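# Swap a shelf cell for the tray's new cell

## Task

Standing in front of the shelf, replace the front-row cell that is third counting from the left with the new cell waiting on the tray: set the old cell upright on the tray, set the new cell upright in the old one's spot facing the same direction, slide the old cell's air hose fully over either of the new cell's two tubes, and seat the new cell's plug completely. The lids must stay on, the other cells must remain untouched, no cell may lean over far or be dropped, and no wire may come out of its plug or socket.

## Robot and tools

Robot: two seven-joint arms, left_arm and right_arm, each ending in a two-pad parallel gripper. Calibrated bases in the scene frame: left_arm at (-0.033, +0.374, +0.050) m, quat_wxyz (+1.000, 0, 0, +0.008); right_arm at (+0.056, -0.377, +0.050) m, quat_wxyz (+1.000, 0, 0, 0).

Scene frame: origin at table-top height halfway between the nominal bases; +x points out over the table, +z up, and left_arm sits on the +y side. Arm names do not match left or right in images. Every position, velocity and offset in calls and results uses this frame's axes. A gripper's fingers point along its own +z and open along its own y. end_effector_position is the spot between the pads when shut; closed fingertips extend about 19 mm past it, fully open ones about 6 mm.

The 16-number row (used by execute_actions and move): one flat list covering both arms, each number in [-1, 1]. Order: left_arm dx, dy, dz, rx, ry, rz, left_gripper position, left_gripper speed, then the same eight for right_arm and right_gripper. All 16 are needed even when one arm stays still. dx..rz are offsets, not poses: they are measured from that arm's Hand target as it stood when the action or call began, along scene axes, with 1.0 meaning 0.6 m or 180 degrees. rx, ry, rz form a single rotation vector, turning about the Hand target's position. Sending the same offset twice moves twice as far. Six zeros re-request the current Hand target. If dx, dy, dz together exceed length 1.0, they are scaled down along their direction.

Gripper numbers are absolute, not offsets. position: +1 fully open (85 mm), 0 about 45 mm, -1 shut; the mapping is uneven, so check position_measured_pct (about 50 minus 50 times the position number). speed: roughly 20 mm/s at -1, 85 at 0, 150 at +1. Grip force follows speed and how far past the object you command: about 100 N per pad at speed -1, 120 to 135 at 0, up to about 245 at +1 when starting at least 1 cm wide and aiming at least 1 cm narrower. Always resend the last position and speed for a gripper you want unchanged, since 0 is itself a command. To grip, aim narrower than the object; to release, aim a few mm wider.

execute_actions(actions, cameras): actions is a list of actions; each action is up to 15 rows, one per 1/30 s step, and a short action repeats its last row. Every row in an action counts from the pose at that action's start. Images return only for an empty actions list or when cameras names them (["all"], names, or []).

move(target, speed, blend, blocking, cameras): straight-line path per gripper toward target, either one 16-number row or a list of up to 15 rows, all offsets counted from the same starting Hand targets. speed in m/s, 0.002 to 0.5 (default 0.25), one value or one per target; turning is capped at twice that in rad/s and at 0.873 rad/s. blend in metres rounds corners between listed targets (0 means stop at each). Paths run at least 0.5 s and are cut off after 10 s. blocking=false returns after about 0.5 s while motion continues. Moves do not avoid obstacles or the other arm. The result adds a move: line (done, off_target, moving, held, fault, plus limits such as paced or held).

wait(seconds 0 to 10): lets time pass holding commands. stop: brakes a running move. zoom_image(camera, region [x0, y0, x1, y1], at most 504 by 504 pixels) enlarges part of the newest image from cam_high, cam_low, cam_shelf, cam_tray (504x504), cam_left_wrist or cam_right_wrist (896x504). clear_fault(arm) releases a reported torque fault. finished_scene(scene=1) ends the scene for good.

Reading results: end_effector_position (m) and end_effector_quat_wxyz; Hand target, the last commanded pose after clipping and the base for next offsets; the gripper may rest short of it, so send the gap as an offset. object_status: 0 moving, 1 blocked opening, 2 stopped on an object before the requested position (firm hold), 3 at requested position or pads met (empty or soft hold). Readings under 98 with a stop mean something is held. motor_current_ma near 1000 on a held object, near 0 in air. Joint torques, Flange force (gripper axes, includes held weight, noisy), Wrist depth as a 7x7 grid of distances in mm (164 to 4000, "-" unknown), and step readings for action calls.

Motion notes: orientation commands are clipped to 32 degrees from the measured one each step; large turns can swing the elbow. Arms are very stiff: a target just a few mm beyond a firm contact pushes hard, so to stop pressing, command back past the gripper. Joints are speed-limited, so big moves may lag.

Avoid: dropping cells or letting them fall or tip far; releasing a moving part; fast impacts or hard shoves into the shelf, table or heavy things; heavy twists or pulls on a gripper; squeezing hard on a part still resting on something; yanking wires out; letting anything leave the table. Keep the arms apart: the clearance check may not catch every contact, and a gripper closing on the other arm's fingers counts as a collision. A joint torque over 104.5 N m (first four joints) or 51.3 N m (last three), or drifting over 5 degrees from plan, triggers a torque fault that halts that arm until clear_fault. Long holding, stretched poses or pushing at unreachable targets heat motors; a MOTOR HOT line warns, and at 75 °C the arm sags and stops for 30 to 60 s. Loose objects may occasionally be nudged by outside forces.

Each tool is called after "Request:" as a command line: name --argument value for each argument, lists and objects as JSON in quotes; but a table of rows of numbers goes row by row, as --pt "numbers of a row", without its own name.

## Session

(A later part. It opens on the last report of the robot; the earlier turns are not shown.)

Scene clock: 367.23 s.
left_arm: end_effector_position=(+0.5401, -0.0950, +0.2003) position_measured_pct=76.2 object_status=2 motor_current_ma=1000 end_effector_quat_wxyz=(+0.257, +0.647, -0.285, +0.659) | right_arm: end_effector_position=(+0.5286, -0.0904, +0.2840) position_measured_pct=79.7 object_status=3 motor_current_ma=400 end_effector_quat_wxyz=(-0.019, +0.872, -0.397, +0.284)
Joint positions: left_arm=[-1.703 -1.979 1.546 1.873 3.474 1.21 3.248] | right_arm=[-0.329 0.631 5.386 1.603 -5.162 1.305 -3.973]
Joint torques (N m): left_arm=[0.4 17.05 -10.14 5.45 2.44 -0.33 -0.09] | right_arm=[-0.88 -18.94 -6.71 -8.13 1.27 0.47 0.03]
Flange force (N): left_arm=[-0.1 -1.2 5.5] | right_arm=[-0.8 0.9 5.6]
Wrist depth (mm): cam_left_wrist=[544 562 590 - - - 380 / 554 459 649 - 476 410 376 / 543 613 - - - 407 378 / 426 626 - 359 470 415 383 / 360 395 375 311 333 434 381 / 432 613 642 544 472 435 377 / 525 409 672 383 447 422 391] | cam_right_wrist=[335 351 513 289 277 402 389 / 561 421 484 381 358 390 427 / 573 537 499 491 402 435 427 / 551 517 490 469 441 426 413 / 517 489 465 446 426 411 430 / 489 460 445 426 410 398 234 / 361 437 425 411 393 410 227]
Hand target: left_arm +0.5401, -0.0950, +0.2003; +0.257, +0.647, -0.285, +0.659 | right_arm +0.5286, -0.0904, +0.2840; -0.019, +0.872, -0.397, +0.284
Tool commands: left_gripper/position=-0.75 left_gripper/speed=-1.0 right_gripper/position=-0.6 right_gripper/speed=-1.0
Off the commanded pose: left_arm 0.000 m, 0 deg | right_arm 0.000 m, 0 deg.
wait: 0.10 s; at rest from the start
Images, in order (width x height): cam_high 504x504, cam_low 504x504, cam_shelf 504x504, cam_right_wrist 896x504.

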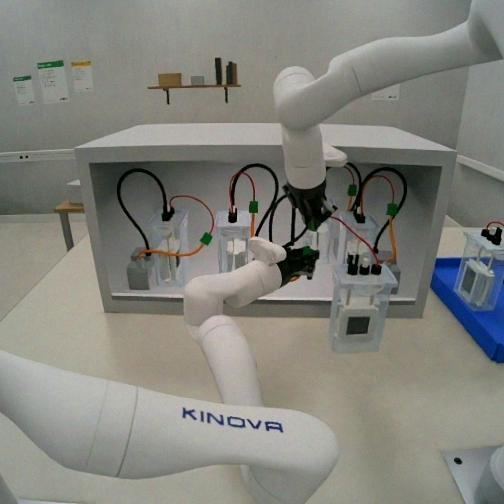

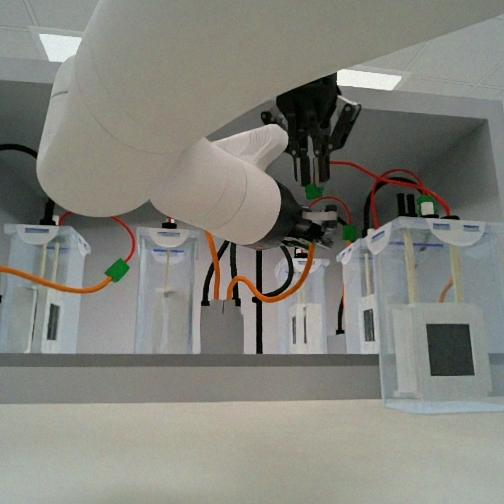

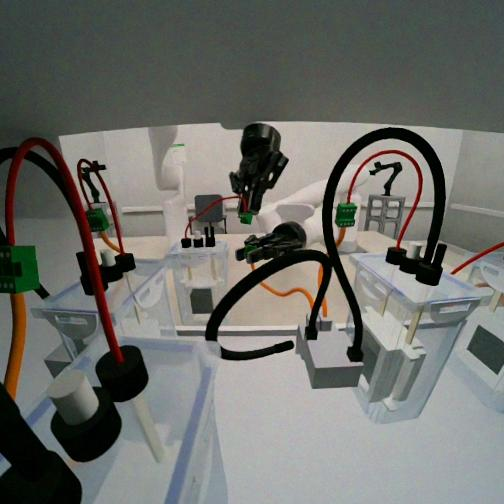

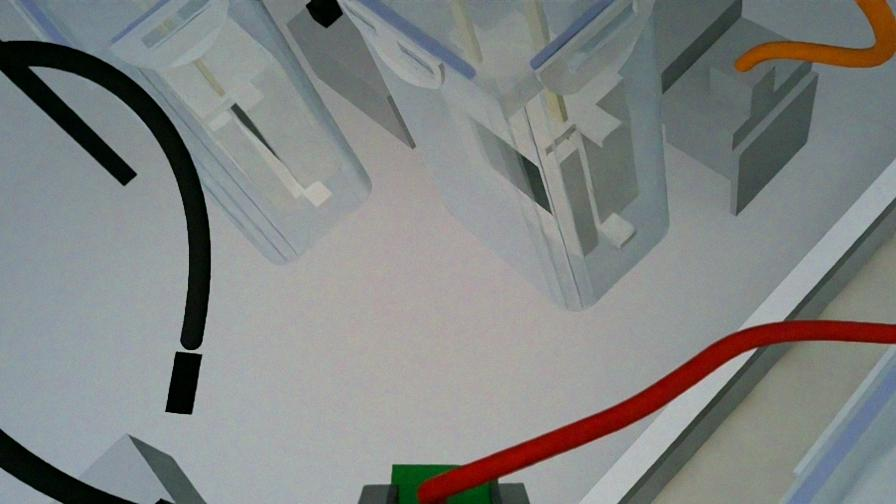

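Request:
move --target '[0,0,0,0,0,0,-0.75,-1, -0.0163,0.0107,-0.05,0,0,0,-0.60,-1]' --speed 0.04 --cameras '["cam_left_wrist","cam_right_wrist","cam_shelf"]'

Request:
zoom_image --camera "cam_left_wrist" --region '[320, 344, 560, 504]'

Request:
zoom_image --camera "cam_shelf" --region '[210, 180, 310, 280]'

Scene clock: 370.50 s.
left_arm: end_effector_position=(+0.5401, -0.0950, +0.2003) position_measured_pct=76.2 object_status=2 motor_current_ma=1000 end_effector_quat_wxyz=(+0.257, +0.647, -0.285, +0.659) | right_arm: end_effector_position=(+0.5188, -0.0839, +0.2540) position_measured_pct=79.7 object_status=3 motor_current_ma=400 end_effector_quat_wxyz=(-0.019, +0.872, -0.397, +0.284)
Joint positions: left_arm=[-1.703 -1.979 1.546 1.873 3.474 1.21 3.248] | right_arm=[-0.363 0.668 5.405 1.654 -5.122 1.276 -4.062]
Joint torques (N m): left_arm=[0.35 17.02 -10.17 5.47 2.45 -0.34 -0.05] | right_arm=[-0.82 -19.07 -6.74 -7.6 1.11 0.65 -0.01]
Flange force (N): left_arm=[-0.1 -1.1 5.5] | right_arm=[-0.7 0.8 5.8]
Wrist depth (mm): cam_left_wrist=[- - 621 - - - - / 543 - 646 - - - - / 541 601 - - - - - / 428 - - 375 469 - 380 / 359 377 - - - - 380 / 433 611 - - - 420 377 / 524 409 667 381 440 419 392] | cam_right_wrist=[479 409 483 356 343 370 401 / 565 441 492 474 373 391 413 / 538 497 479 454 418 413 400 / 507 473 455 434 413 397 415 / 478 446 432 414 398 380 214 / 449 431 413 395 378 364 208 / 324 403 396 374 368 386 202]
Hand target: left_arm +0.5401, -0.0950, +0.2003; +0.257, +0.647, -0.285, +0.659 | right_arm +0.5188, -0.0839, +0.2540; -0.019, +0.872, -0.397, +0.284
Off the commanded pose: left_arm 0.000 m, 0 deg | right_arm 0.000 m, 0 deg.
move: done
Images, in order (width x height): cam_shelf 504x504, cam_left_wrist 896x504, cam_right_wrist 896x504.

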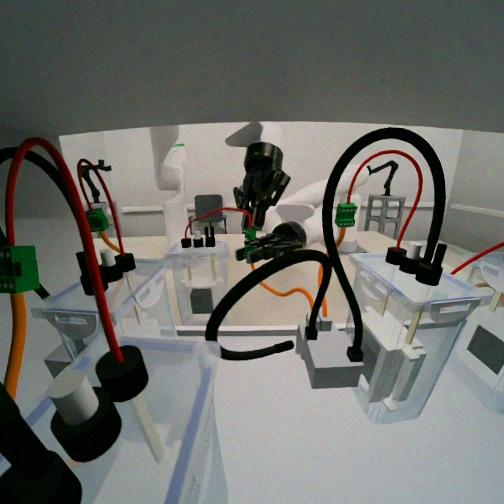

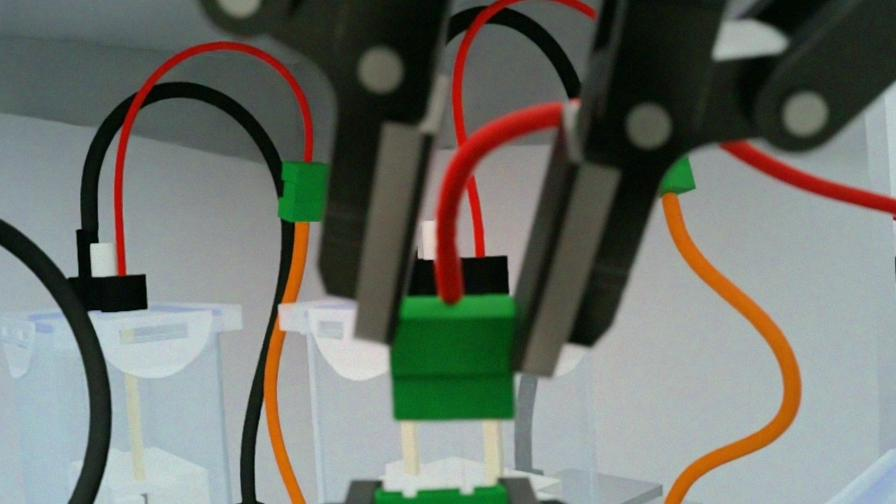

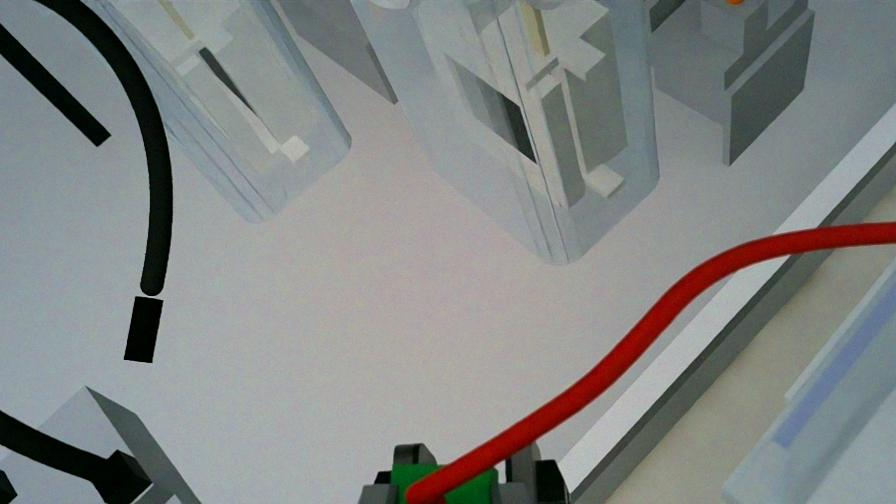

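Scaled by 2.100 from the camera's 896x504 image, which has a finer 1280x720 frame.

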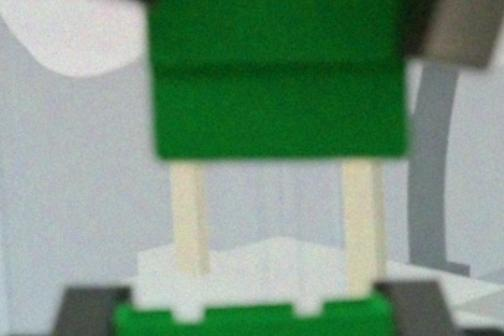

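Scaled by 5.040 from the camera's 504x504 image, which has a finer 720x720 frame.

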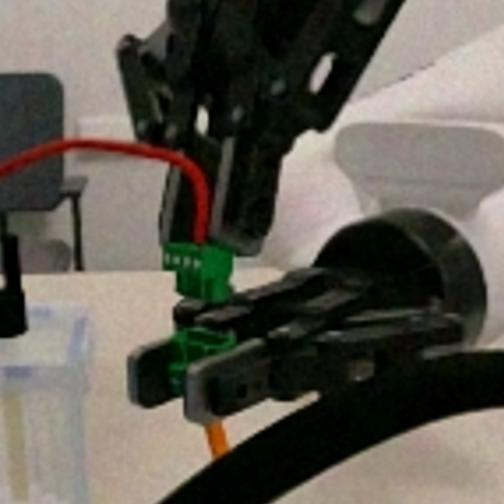

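Request:
move --target '[0,0,0,0,0,0,-0.75,-1, 0.0006,0.0041,-0.0117,0,0,0,-0.60,-1]' --speed 0.03 --cameras '["cam_left_wrist","cam_right_wrist","cam_shelf","cam_low"]'

Request:
zoom_image --camera "cam_left_wrist" --region '[320, 344, 560, 504]'

Request:
zoom_image --camera "cam_shelf" --region '[225, 210, 295, 280]'

Request:
zoom_image --camera "cam_right_wrist" --region '[320, 404, 600, 504]'

Request:
zoom_image --camera "cam_low" --region '[270, 160, 370, 260]'

Scene clock: 375.43 s.
left_arm: end_effector_position=(+0.5401, -0.0950, +0.2003) position_measured_pct=76.2 object_status=2 motor_current_ma=1000 end_effector_quat_wxyz=(+0.257, +0.647, -0.285, +0.659) | right_arm: end_effector_position=(+0.5191, -0.0815, +0.2470) position_measured_pct=79.7 object_status=3 motor_current_ma=400 end_effector_quat_wxyz=(-0.019, +0.872, -0.397, +0.284)
Joint positions: left_arm=[-1.703 -1.979 1.546 1.873 3.474 1.21 3.248] | right_arm=[-0.372 0.681 5.411 1.656 -5.111 1.271 -4.077]
Joint torques (N m): left_arm=[0.39 17.03 -10.15 5.47 2.44 -0.33 -0.06] | right_arm=[-0.86 -19.18 -6.76 -7.49 1.15 0.66 0]
Flange force (N): left_arm=[-0.1 -1.1 5.6] | right_arm=[-0.6 0.9 5.6]
Wrist depth (mm): cam_left_wrist=[- - - - - - - / - - 646 - - - - / 539 - 626 - - - - / 429 - - - - - 380 / 361 371 353 - 333 - 381 / 432 390 - - - - 377 / 526 409 - 383 - 415 390] | cam_right_wrist=[560 402 474 366 337 365 401 / 558 441 482 463 377 400 407 / 526 488 471 446 415 406 394 / 497 463 446 424 406 390 400 / 470 441 425 406 390 374 208 / 360 422 405 389 371 361 202 / 319 394 390 204 350 381 195]
Hand target: left_arm +0.5401, -0.0950, +0.2003; +0.257, +0.647, -0.285, +0.659 | right_arm +0.5191, -0.0815, +0.2470; -0.019, +0.872, -0.397, +0.284
Off the commanded pose: left_arm 0.000 m, 0 deg | right_arm 0.000 m, 0 deg.
move: done
Images, in order (width x height): cam_low 504x504, cam_shelf 504x504, cam_left_wrist 896x504, cam_right_wrist 896x504.

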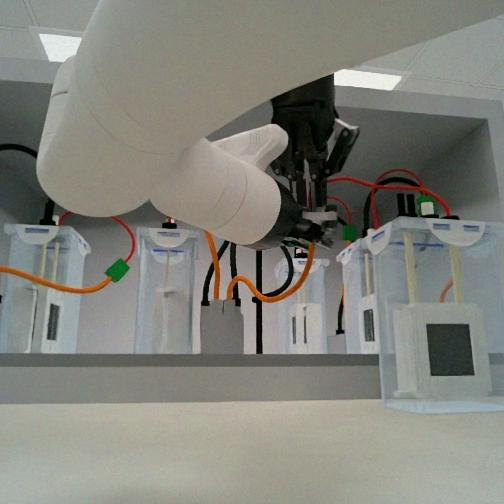

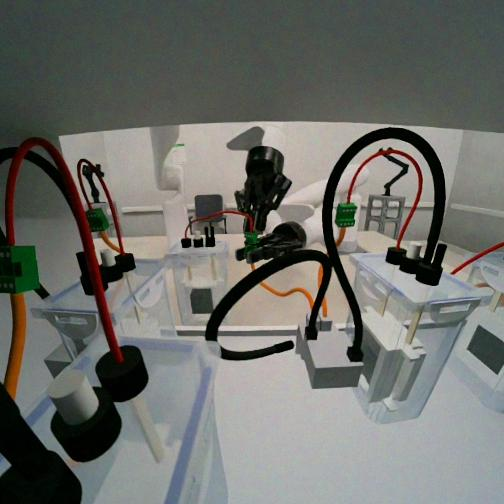

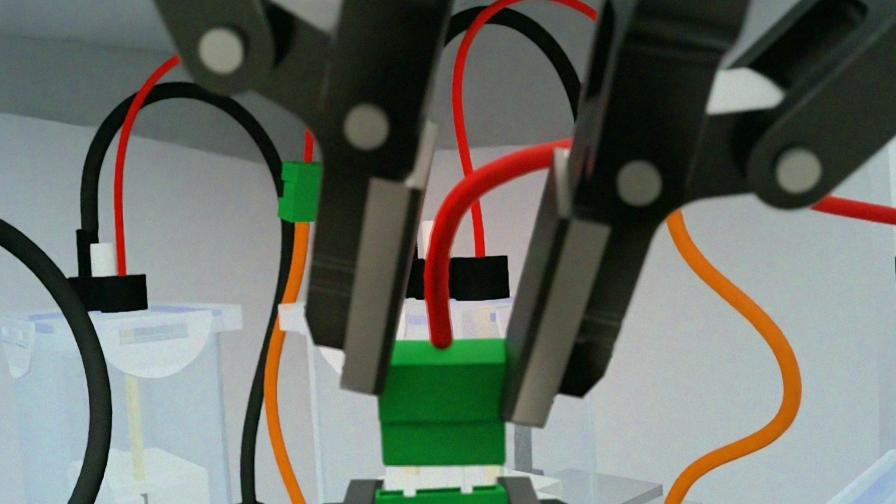

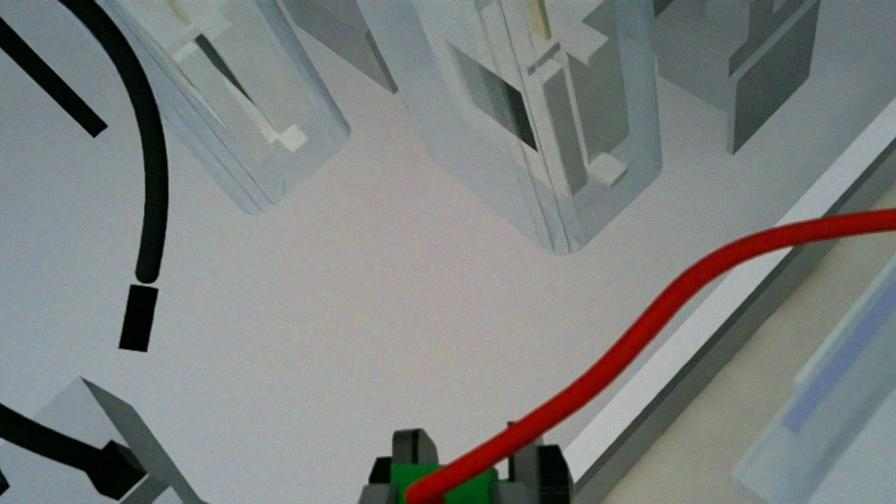

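Scaled by 2.100 from the camera's 896x504 image, which has a finer 1280x720 frame.

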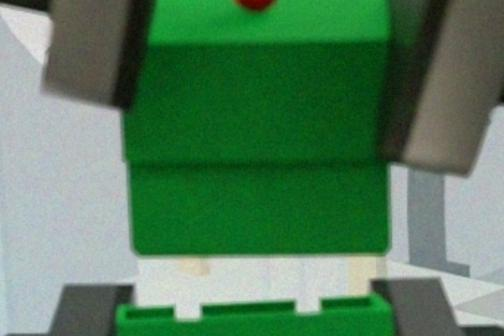

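Scaled by 7.200 from the camera's 504x504 image, which has a finer 720x720 frame.

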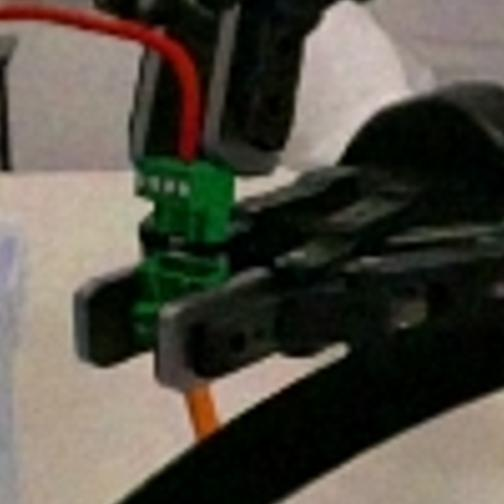

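Scaled by 1.800 from the camera's 896x504 image, which has a finer 1280x720 frame.

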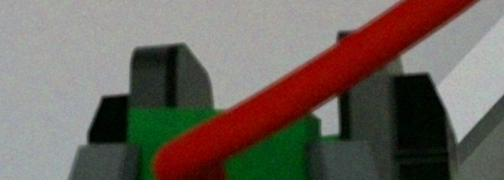

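Scaled by 5.040 from the camera's 504x504 image, which has a finer 720x720 frame.

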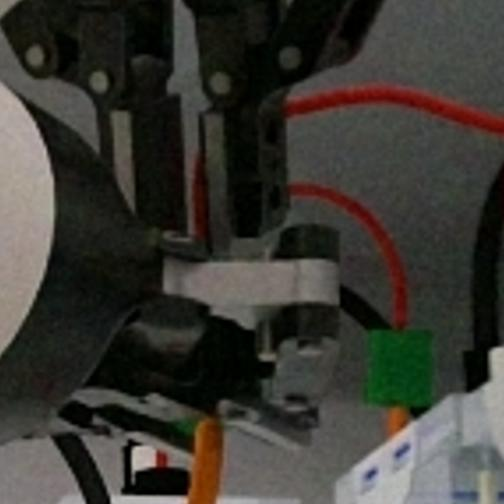

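Request:
move --target '[0,0,0,0,0,0,-0.75,-1, 0.0008,0.0008,-0.0083,0,0,0,-0.60,-1]' --speed 0.02 --cameras '["cam_left_wrist"]'

Request:
zoom_image --camera "cam_left_wrist" --region '[320, 344, 560, 504]'

Scene clock: 378.57 s.
left_arm: end_effector_position=(+0.5401, -0.0950, +0.2003) position_measured_pct=76.2 object_status=2 motor_current_ma=1000 end_effector_quat_wxyz=(+0.257, +0.647, -0.285, +0.659) | right_arm: end_effector_position=(+0.5196, -0.0810, +0.2420) position_measured_pct=79.7 object_status=3 motor_current_ma=400 end_effector_quat_wxyz=(-0.019, +0.872, -0.397, +0.284)
Joint positions: left_arm=[-1.703 -1.979 1.546 1.873 3.474 1.21 3.248] | right_arm=[-0.375 0.689 5.416 1.66 -5.103 1.266 -4.087]
Joint torques (N m): left_arm=[0.36 17.05 -10.19 5.48 2.44 -0.36 -0.07] | right_arm=[-0.82 -19.24 -6.74 -7.45 1.1 0.67 0]
Flange force (N): left_arm=[-0.2 -1.1 5.5] | right_arm=[-0.6 1.1 5.6]
Wrist depth (mm): cam_left_wrist=[- - - - - - - / - - - - - - - / - - 430 - - - - / 427 - - - - - - / 359 371 353 - 333 - 380 / 431 - - - 473 - 377 / 525 405 - - - 370 391] | cam_right_wrist=[546 395 475 363 331 362 403 / 548 441 478 457 376 412 400 / 522 485 464 440 411 401 387 / 490 458 440 418 400 383 - / 459 436 417 398 380 371 203 / 350 416 400 384 365 359 197 / 316 390 385 199 339 201 191]
Hand target: left_arm +0.5401, -0.0950, +0.2003; +0.257, +0.647, -0.285, +0.659 | right_arm +0.5196, -0.0810, +0.2420; -0.019, +0.872, -0.397, +0.284
Off the commanded pose: left_arm 0.000 m, 0 deg | right_arm 0.000 m, 0 deg.
move: done
Images, in order (width x height): cam_left_wrist 896x504.

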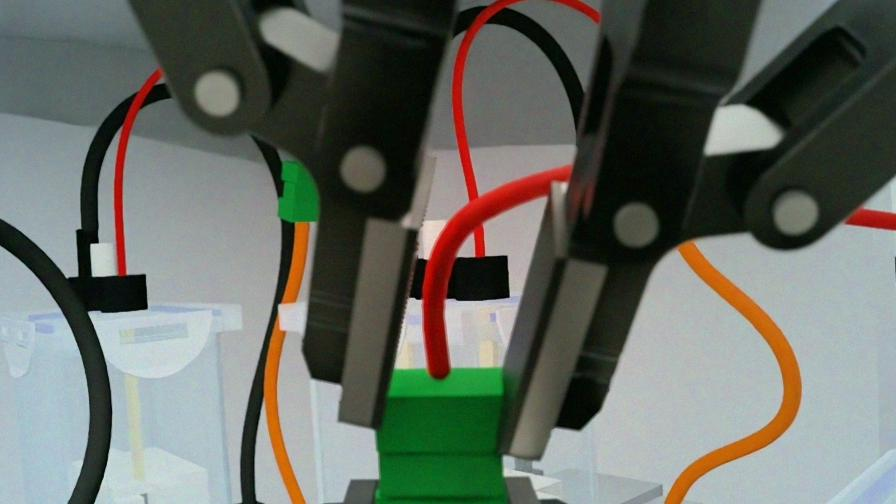

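Scaled by 2.100 from the camera's 896x504 image, which has a finer 1280x720 frame.

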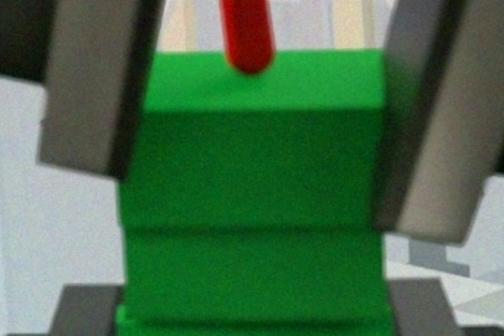

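Request:
move --pt "0 0 0 0 0 0 -0.75 -1 0.0 0.0 0.0067 0 0 0 -0.60 -1" --pt "0 0 0 0 0 0 -0.75 -1 0.0024 -0.0024 0.0067 0 0 0 -0.60 -1" --pt "0 0 0 0 0 0 -0.75 -1 0.0024 -0.0024 0.0 0 0 0 -0.60 -1" --speed 0.02 --cameras '["cam_left_wrist","cam_shelf"]'

Request:
zoom_image --camera "cam_left_wrist" --region '[320, 344, 560, 504]'

Request:
zoom_image --camera "cam_shelf" --region '[225, 210, 295, 280]'

Scene clock: 381.03 s.
left_arm: end_effector_position=(+0.5401, -0.0950, +0.2003) position_measured_pct=76.2 object_status=2 motor_current_ma=1000 end_effector_quat_wxyz=(+0.257, +0.647, -0.285, +0.659) | right_arm: end_effector_position=(+0.5211, -0.0824, +0.2420) position_measured_pct=79.7 object_status=3 motor_current_ma=400 end_effector_quat_wxyz=(-0.019, +0.872, -0.397, +0.284)
Joint positions: left_arm=[-1.703 -1.979 1.546 1.873 3.474 1.21 3.248] | right_arm=[-0.371 0.689 5.416 1.66 -5.102 1.263 -4.084]
Joint torques (N m): left_arm=[0.38 17 -10.15 5.49 2.46 -0.36 -0.06] | right_arm=[-0.82 -19.24 -6.76 -7.44 1.11 0.71 0]
Flange force (N): left_arm=[0.0 -1.2 5.6] | right_arm=[-0.6 1.0 5.7]
Wrist depth (mm): cam_left_wrist=[- - - - - - - / - - - - - - - / - - 432 - - - - / 426 - - - - - - / 360 371 - - 333 - 380 / 429 - - - - - 378 / 525 407 - - - 411 391] | cam_right_wrist=[544 396 471 356 332 360 402 / 548 431 476 454 373 407 402 / 523 482 464 438 408 401 387 / 489 455 440 418 401 385 377 / 463 434 416 401 380 369 - / 364 417 399 383 366 351 196 / 316 392 385 204 341 373 190]
Hand target: left_arm +0.5401, -0.0950, +0.2003; +0.257, +0.647, -0.285, +0.659 | right_arm +0.5211, -0.0824, +0.2420; -0.019, +0.872, -0.397, +0.284
Off the commanded pose: left_arm 0.000 m, 0 deg | right_arm 0.000 m, 0 deg.
move: done
Images, in order (width x height): cam_shelf 504x504, cam_left_wrist 896x504.

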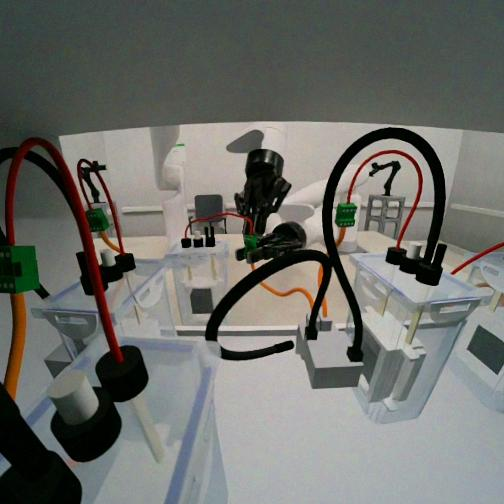

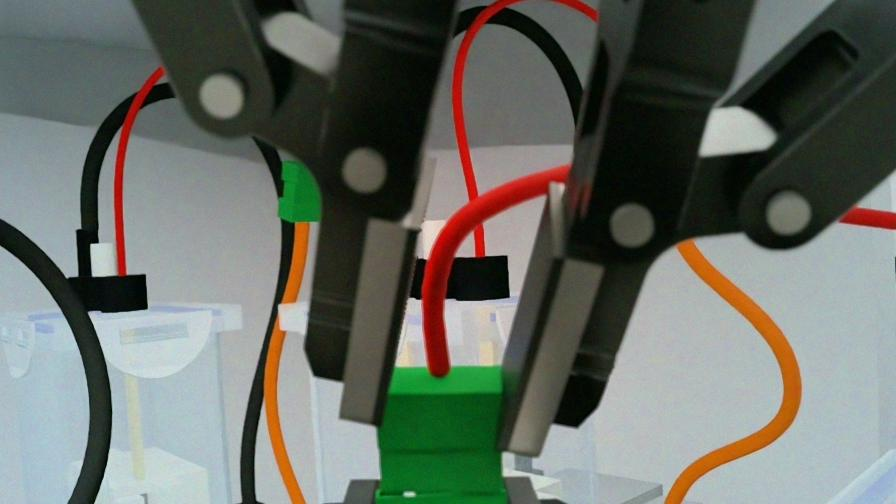

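Scaled by 2.100 from the camera's 896x504 image, which has a finer 1280x720 frame.

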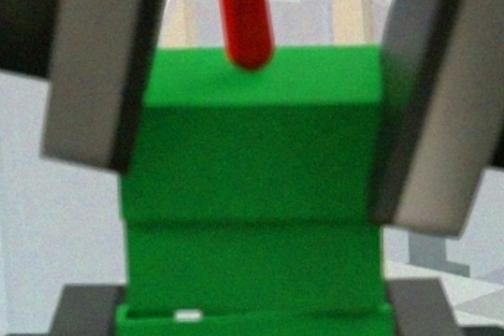

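Scaled by 7.200 from the camera's 504x504 image, which has a finer 720x720 frame.

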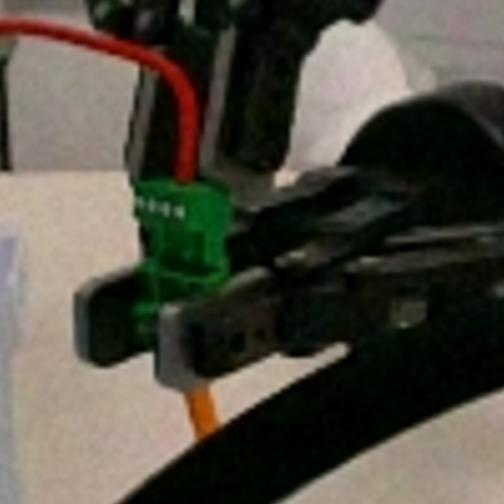

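Request:
move --pt "0 0 0 0 0 0 -0.75 -1 0.0 0.0 0.0067 0 0 0 -0.60 -1" --pt "0 0 0 0 0 0 -0.75 -1 0.0016 -0.0016 0.0067 -0.0079 0.0079 0 -0.60 -1" --pt "0 0 0 0 0 0 -0.75 -1 0.0016 -0.0016 0.0 -0.0079 0.0079 0 -0.60 -1" --speed 0.02 --cameras '["cam_left_wrist","cam_shelf"]'

Request:
zoom_image --camera "cam_left_wrist" --region '[320, 344, 560, 504]'

Scene clock: 383.47 s.
left_arm: end_effector_position=(+0.5401, -0.0950, +0.2003) position_measured_pct=76.2 object_status=2 motor_current_ma=1000 end_effector_quat_wxyz=(+0.257, +0.647, -0.285, +0.659) | right_arm: end_effector_position=(+0.5220, -0.0834, +0.2420) position_measured_pct=79.7 object_status=3 motor_current_ma=400 end_effector_quat_wxyz=(-0.004, +0.876, -0.394, +0.278)
Joint positions: left_arm=[-1.703 -1.979 1.546 1.873 3.474 1.21 3.248] | right_arm=[-0.375 0.703 5.416 1.625 -5.125 1.294 -4.037]
Joint torques (N m): left_arm=[0.36 17.06 -10.16 5.47 2.45 -0.33 -0.08] | right_arm=[-0.78 -19.56 -6.76 -7.49 1.07 0.72 0.01]
Flange force (N): left_arm=[-0.1 -1.1 5.5] | right_arm=[-0.7 1.0 5.6]
Wrist depth (mm): cam_left_wrist=[- - - - - - - / - - - - - - - / - - 429 - - - - / 427 - - - - - - / 359 370 - - 334 - 381 / 432 - - - - - 377 / 529 406 - - - 414 391] | cam_right_wrist=[537 394 461 353 335 361 399 / 526 431 474 418 374 393 405 / 505 474 459 435 411 402 393 / 477 449 436 416 397 387 403 / 445 428 414 398 384 374 207 / 355 410 394 381 367 389 199 / 309 389 382 361 357 376 193]
Hand target: left_arm +0.5401, -0.0950, +0.2003; +0.257, +0.647, -0.285, +0.659 | right_arm +0.5220, -0.0834, +0.2420; -0.004, +0.876, -0.394, +0.278
Off the commanded pose: left_arm 0.000 m, 0 deg | right_arm 0.000 m, 0 deg.
move: done
Images, in order (width x height): cam_shelf 504x504, cam_left_wrist 896x504.

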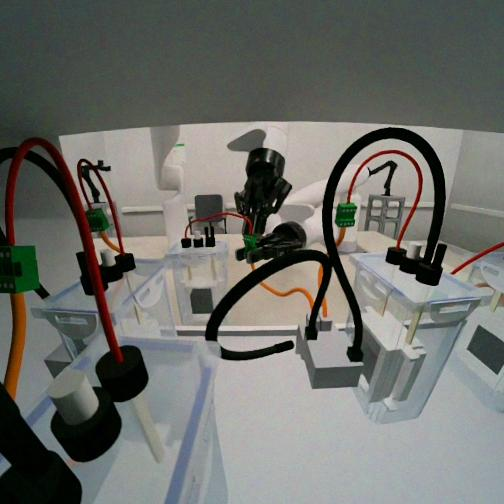

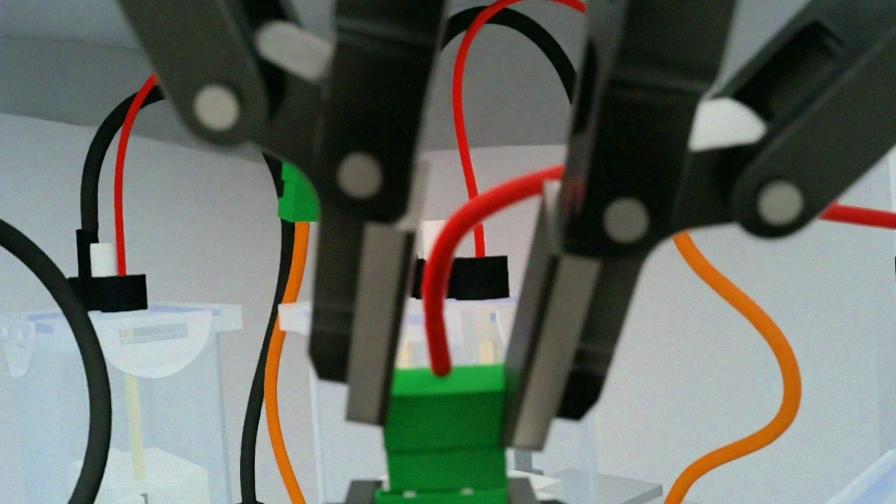

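Scaled by 2.100 from the camera's 896x504 image, which has a finer 1280x720 frame.

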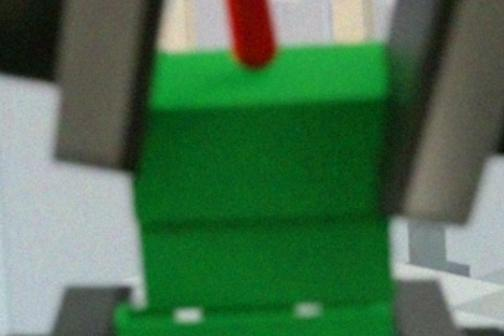

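Request:
move --pt "0 0 0 0 0 0 -0.75 -1 0.001 0.001 0.0 0 0 0 -0.60 -1" --pt "0 0 0 0 0 0 -0.75 -1 0.001 0.001 -0.004 0 0 0 -0.60 -1" --speed 0.01 --cameras '["cam_left_wrist","cam_shelf"]'

Request:
zoom_image --camera "cam_left_wrist" --region '[320, 344, 560, 504]'

Request:
zoom_image --camera "cam_shelf" --region '[225, 210, 295, 280]'

Scene clock: 385.10 s.
left_arm: end_effector_position=(+0.5401, -0.0950, +0.2003) position_measured_pct=76.2 object_status=2 motor_current_ma=1000 end_effector_quat_wxyz=(+0.257, +0.647, -0.285, +0.659) | right_arm: end_effector_position=(+0.5226, -0.0828, +0.2397) position_measured_pct=79.7 object_status=3 motor_current_ma=400 end_effector_quat_wxyz=(-0.004, +0.876, -0.394, +0.279)
Joint positions: left_arm=[-1.703 -1.979 1.546 1.873 3.474 1.21 3.248] | right_arm=[-0.377 0.708 5.418 1.625 -5.121 1.292 -4.041]
Joint torques (N m): left_arm=[0.78 22.52 -14.85 7.52 5.4 -0.61 -0.05] | right_arm=[-0.52 -14.2 -5.86 -5.12 -0.14 -0.21 -0.02]
Flange force (N): left_arm=[-10.4 -1.3 6.6] | right_arm=[3.7 -1.5 -3.7]
Wrist depth (mm): cam_left_wrist=[- - - - - - - / - - - - - - - / - - 423 - - - - / 427 - - - - - - / 363 370 - - 332 - 380 / 432 - - - - - 377 / 527 400 - - - 366 392] | cam_right_wrist=[536 393 470 350 330 362 397 / 525 435 472 419 372 395 406 / 504 475 459 434 410 400 391 / 474 450 434 413 397 385 396 / 446 426 411 395 384 370 206 / 342 409 392 380 365 380 197 / 307 386 379 360 354 376 191]
Hand target: left_arm +0.5401, -0.0950, +0.2003; +0.257, +0.647, -0.285, +0.659 | right_arm +0.5226, -0.0828, +0.2396; -0.004, +0.876, -0.394, +0.278
Off the commanded pose: left_arm 0.000 m, 0 deg | right_arm 0.000 m, 0 deg.
move: done
Images, in order (width x height): cam_shelf 504x504, cam_left_wrist 896x504.

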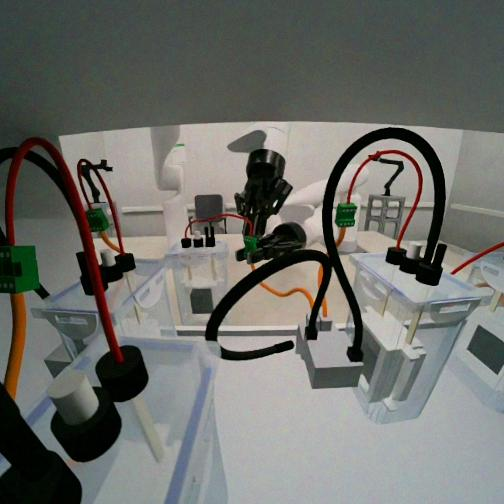

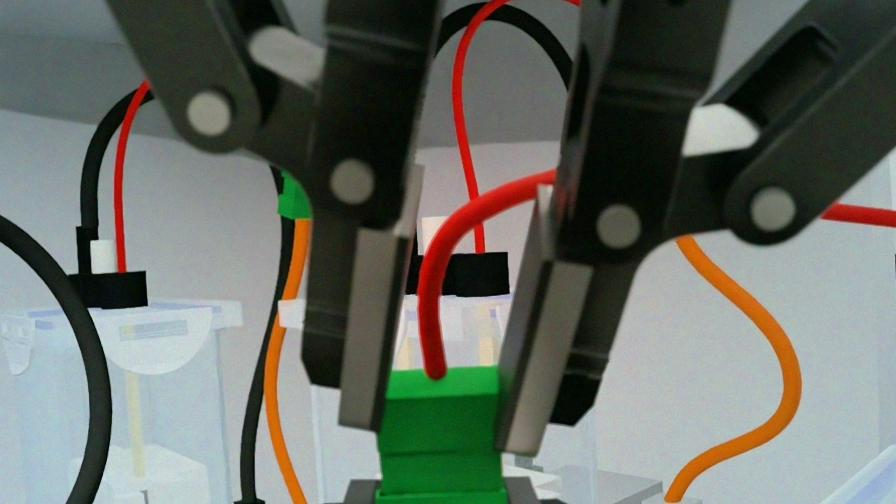

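Scaled by 2.100 from the camera's 896x504 image, which has a finer 1280x720 frame.

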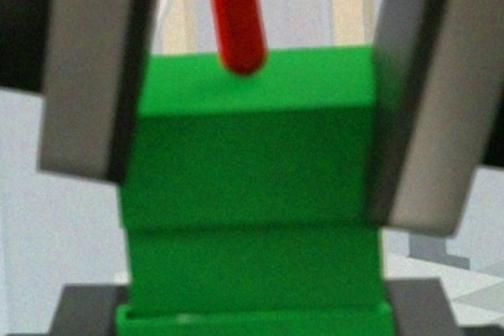

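Scaled by 7.200 from the camera's 504x504 image, which has a finer 720x720 frame.

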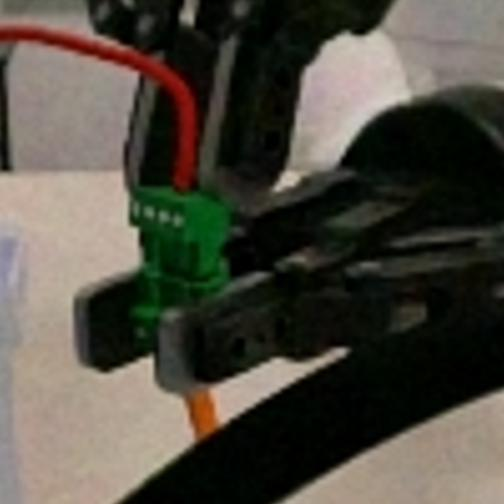

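Request:
move --pt "0 0 0 0 0 0 -0.75 -1 0.0 0.0 0.003 0 0 0 -0.60 -1" --pt "0 0 0 0 0 0 -0.75 -1 0.0013 -0.0013 0.003 0 0 0 -0.60 -1" --pt "0 0 0 0 0 0 -0.75 -1 0.0013 -0.0013 0 0 0 0 -0.60 -1" --speed 0.01 --cameras '["cam_left_wrist"]'

Request:
zoom_image --camera "cam_left_wrist" --region '[320, 344, 560, 504]'

Scene clock: 386.60 s.
left_arm: end_effector_position=(+0.5401, -0.0950, +0.2003) position_measured_pct=76.2 object_status=2 motor_current_ma=1000 end_effector_quat_wxyz=(+0.257, +0.647, -0.285, +0.659) | right_arm: end_effector_position=(+0.5234, -0.0836, +0.2397) position_measured_pct=79.7 object_status=3 motor_current_ma=400 end_effector_quat_wxyz=(-0.004, +0.876, -0.394, +0.279)
Joint positions: left_arm=[-1.703 -1.979 1.546 1.874 3.474 1.21 3.248] | right_arm=[-0.375 0.708 5.418 1.625 -5.121 1.291 -4.039]
Joint torques (N m): left_arm=[0.03 21.46 -13.79 7.33 4.81 -0.92 0.02] | right_arm=[-0.76 -15.01 -6.2 -5.19 -0.21 0.08 -0.03]
Flange force (N): left_arm=[-8.4 -0.4 5.7] | right_arm=[3.4 -1.9 -1.6]
Wrist depth (mm): cam_left_wrist=[- - - - - - - / - - - - - - - / - - 424 - - - - / 427 - - - - - - / 362 371 - - 323 - 381 / 432 - - - - - 376 / 526 393 - - - 367 392] | cam_right_wrist=[540 390 470 348 329 359 397 / 523 430 474 416 375 393 404 / 505 473 457 434 408 402 390 / 475 450 431 413 397 386 389 / 444 425 411 395 384 370 206 / 355 408 392 379 363 375 197 / 299 388 380 365 350 376 191]
Hand target: left_arm +0.5401, -0.0950, +0.2003; +0.257, +0.647, -0.285, +0.659 | right_arm +0.5234, -0.0836, +0.2396; -0.004, +0.876, -0.394, +0.278
Off the commanded pose: left_arm 0.000 m, 0 deg | right_arm 0.000 m, 0 deg.
move: done
Images, in order (width x height): cam_left_wrist 896x504.

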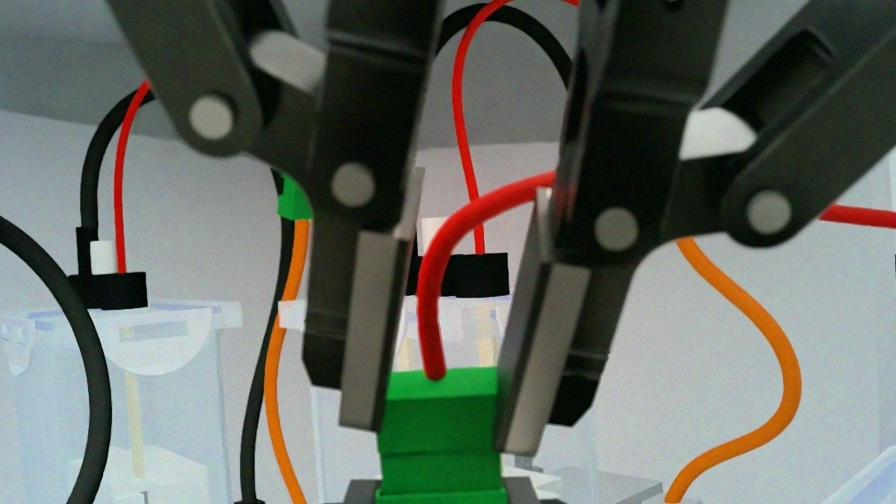

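Scaled by 2.100 from the camera's 896x504 image, which has a finer 1280x720 frame.

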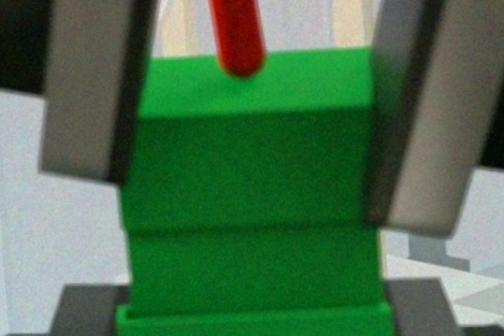

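Request:
wait --seconds 0.1 --cameras '["cam_high","cam_shelf","cam_tray","cam_low"]'

Request:
zoom_image --camera "cam_high" --region '[265, 200, 345, 290]'

Request:
zoom_image --camera "cam_shelf" --region '[232, 220, 272, 270]'

Scene clock: 387.60 s.
left_arm: end_effector_position=(+0.5401, -0.0950, +0.2003) position_measured_pct=76.2 object_status=2 motor_current_ma=1000 end_effector_quat_wxyz=(+0.257, +0.647, -0.285, +0.659) | right_arm: end_effector_position=(+0.5234, -0.0836, +0.2396) position_measured_pct=79.7 object_status=3 motor_current_ma=400 end_effector_quat_wxyz=(-0.004, +0.876, -0.394, +0.278)
Joint positions: left_arm=[-1.703 -1.979 1.546 1.873 3.474 1.21 3.248] | right_arm=[-0.375 0.708 5.418 1.625 -5.121 1.291 -4.039]
Joint torques (N m): left_arm=[0.06 21.69 -13.94 7.37 4.91 -0.89 0.04] | right_arm=[-0.75 -14.85 -6.25 -5.17 -0.3 0.02 -0.04]
Flange force (N): left_arm=[-8.8 -0.3 5.7] | right_arm=[3.5 -1.9 -1.8]
Wrist depth (mm): cam_left_wrist=[- - - - - - - / - - - - - - - / - - 423 - - - - / 427 - - - - - - / 362 370 - - 323 - 380 / 434 - - - - - 376 / 529 394 - - - 365 391] | cam_right_wrist=[535 392 468 349 329 361 398 / 524 427 473 416 374 395 405 / 503 474 457 436 408 400 391 / 474 450 433 413 398 386 390 / 445 426 411 395 383 370 206 / 355 408 394 379 364 374 197 / 298 387 379 364 350 376 191]
Hand target: left_arm +0.5401, -0.0950, +0.2003; +0.257, +0.647, -0.285, +0.659 | right_arm +0.5234, -0.0836, +0.2396; -0.004, +0.876, -0.394, +0.278
Tool commands: left_gripper/position=-0.75 left_gripper/speed=-1.0 right_gripper/position=-0.6 right_gripper/speed=-1.0
Off the commanded pose: left_arm 0.000 m, 0 deg | right_arm 0.000 m, 0 deg.
wait: 0.10 s; at rest from the start
Images, in order (width x height): cam_high 504x504, cam_low 504x504, cam_shelf 504x504, cam_tray 504x504.

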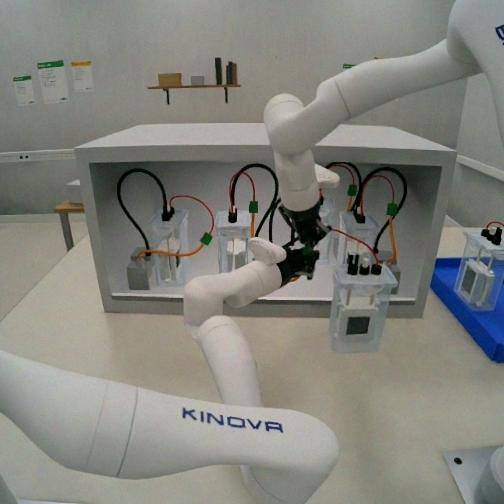

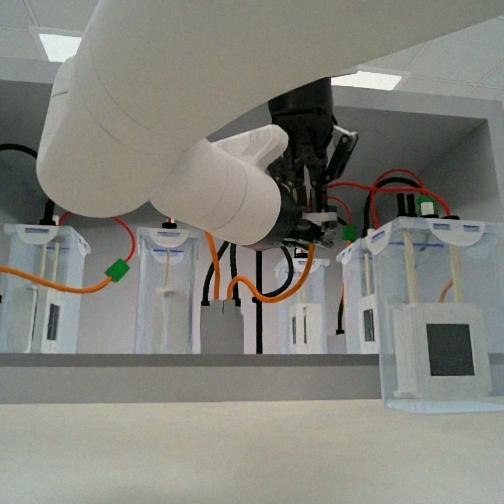

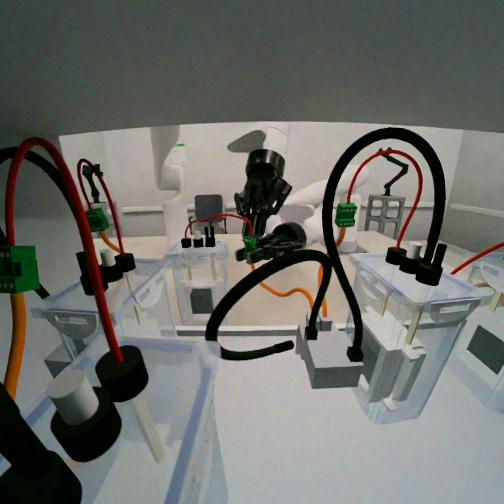

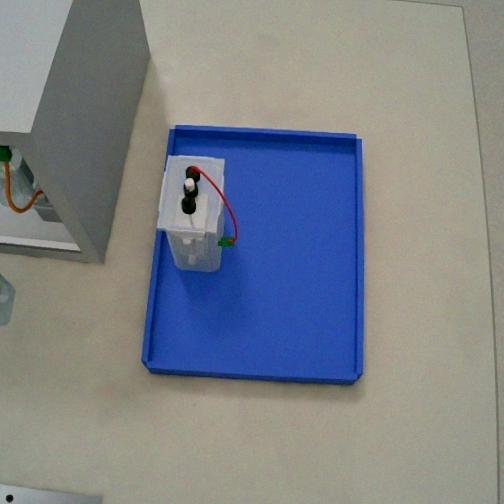

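Scaled by 5.600 from the camera's 504x504 image, which has a finer 720x720 frame.

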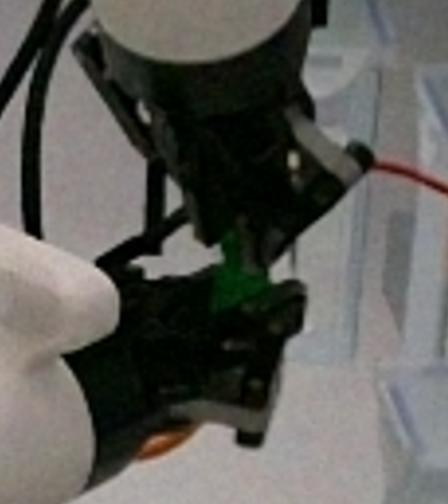

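Scaled by 10.080 from the camera's 504x504 image, which has a finer 720x720 frame.

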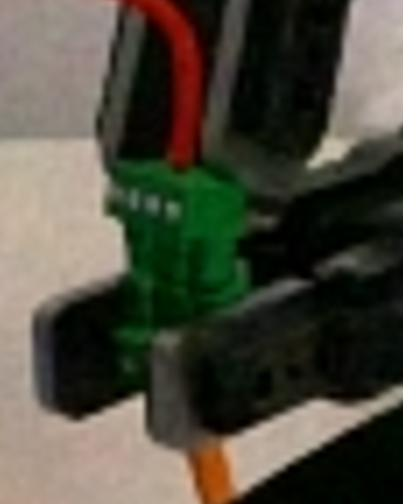

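Request:
move --target '[0,0,0,0,0,0,-0.75,-1, 0.0,0.0,-0.0025,0,0,0,-0.60,-1]' --speed 0.01 --cameras '["cam_left_wrist"]'

Request:
zoom_image --camera "cam_left_wrist" --region '[320, 344, 560, 504]'

Scene clock: 388.77 s.
left_arm: end_effector_position=(+0.5401, -0.0951, +0.2003) position_measured_pct=76.2 object_status=2 motor_current_ma=1000 end_effector_quat_wxyz=(+0.257, +0.647, -0.285, +0.659) | right_arm: end_effector_position=(+0.5234, -0.0836, +0.2381) position_measured_pct=79.7 object_status=3 motor_current_ma=400 end_effector_quat_wxyz=(-0.004, +0.876, -0.394, +0.278)
Joint positions: left_arm=[-1.703 -1.979 1.546 1.873 3.474 1.21 3.248] | right_arm=[-0.376 0.71 5.42 1.627 -5.118 1.289 -4.042]
Joint torques (N m): left_arm=[0.19 20.32 -12.94 7.21 4.29 -0.7 -0.1] | right_arm=[0 -16.1 -5.72 -5.78 0.28 0.49 0]
Flange force (N): left_arm=[-6.5 -0.8 7.0] | right_arm=[1.2 -1.0 -0.6]
Wrist depth (mm): cam_left_wrist=[- - - - - - - / - - - - - - - / - - 423 - - - - / 406 - - - - - - / 361 370 - - - - 381 / 431 - - - 483 - 377 / 527 392 - - - 414 391] | cam_right_wrist=[536 391 470 349 326 360 397 / 525 428 471 418 374 398 404 / 501 472 456 432 408 400 387 / 473 446 431 410 394 383 390 / 443 424 410 394 381 368 396 / 353 406 391 378 362 387 195 / 305 383 377 358 351 373 189]
Hand target: left_arm +0.5401, -0.0950, +0.2003; +0.257, +0.647, -0.285, +0.659 | right_arm +0.5234, -0.0836, +0.2381; -0.004, +0.876, -0.394, +0.278
Off the commanded pose: left_arm 0.000 m, 0 deg | right_arm 0.000 m, 0 deg.
move: done
Images, in order (width x height): cam_left_wrist 896x504.

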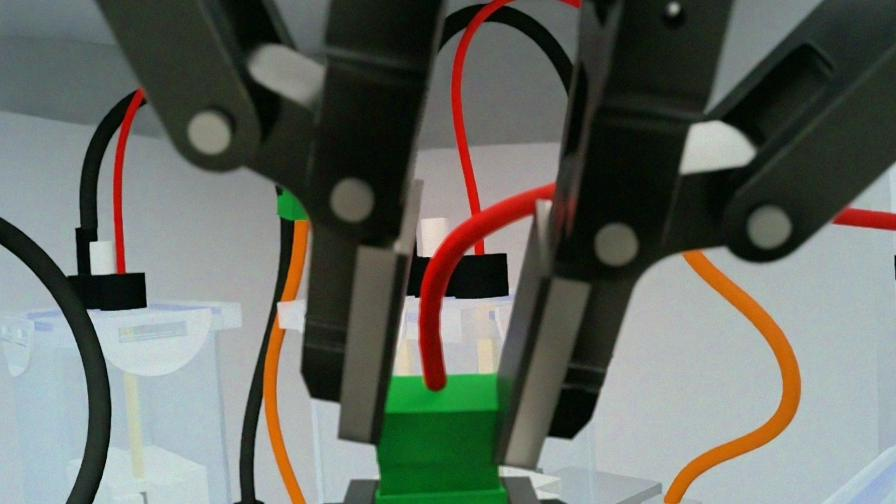

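Scaled by 2.100 from the camera's 896x504 image, which has a finer 1280x720 frame.

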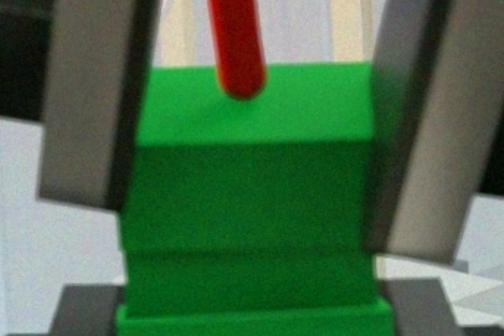

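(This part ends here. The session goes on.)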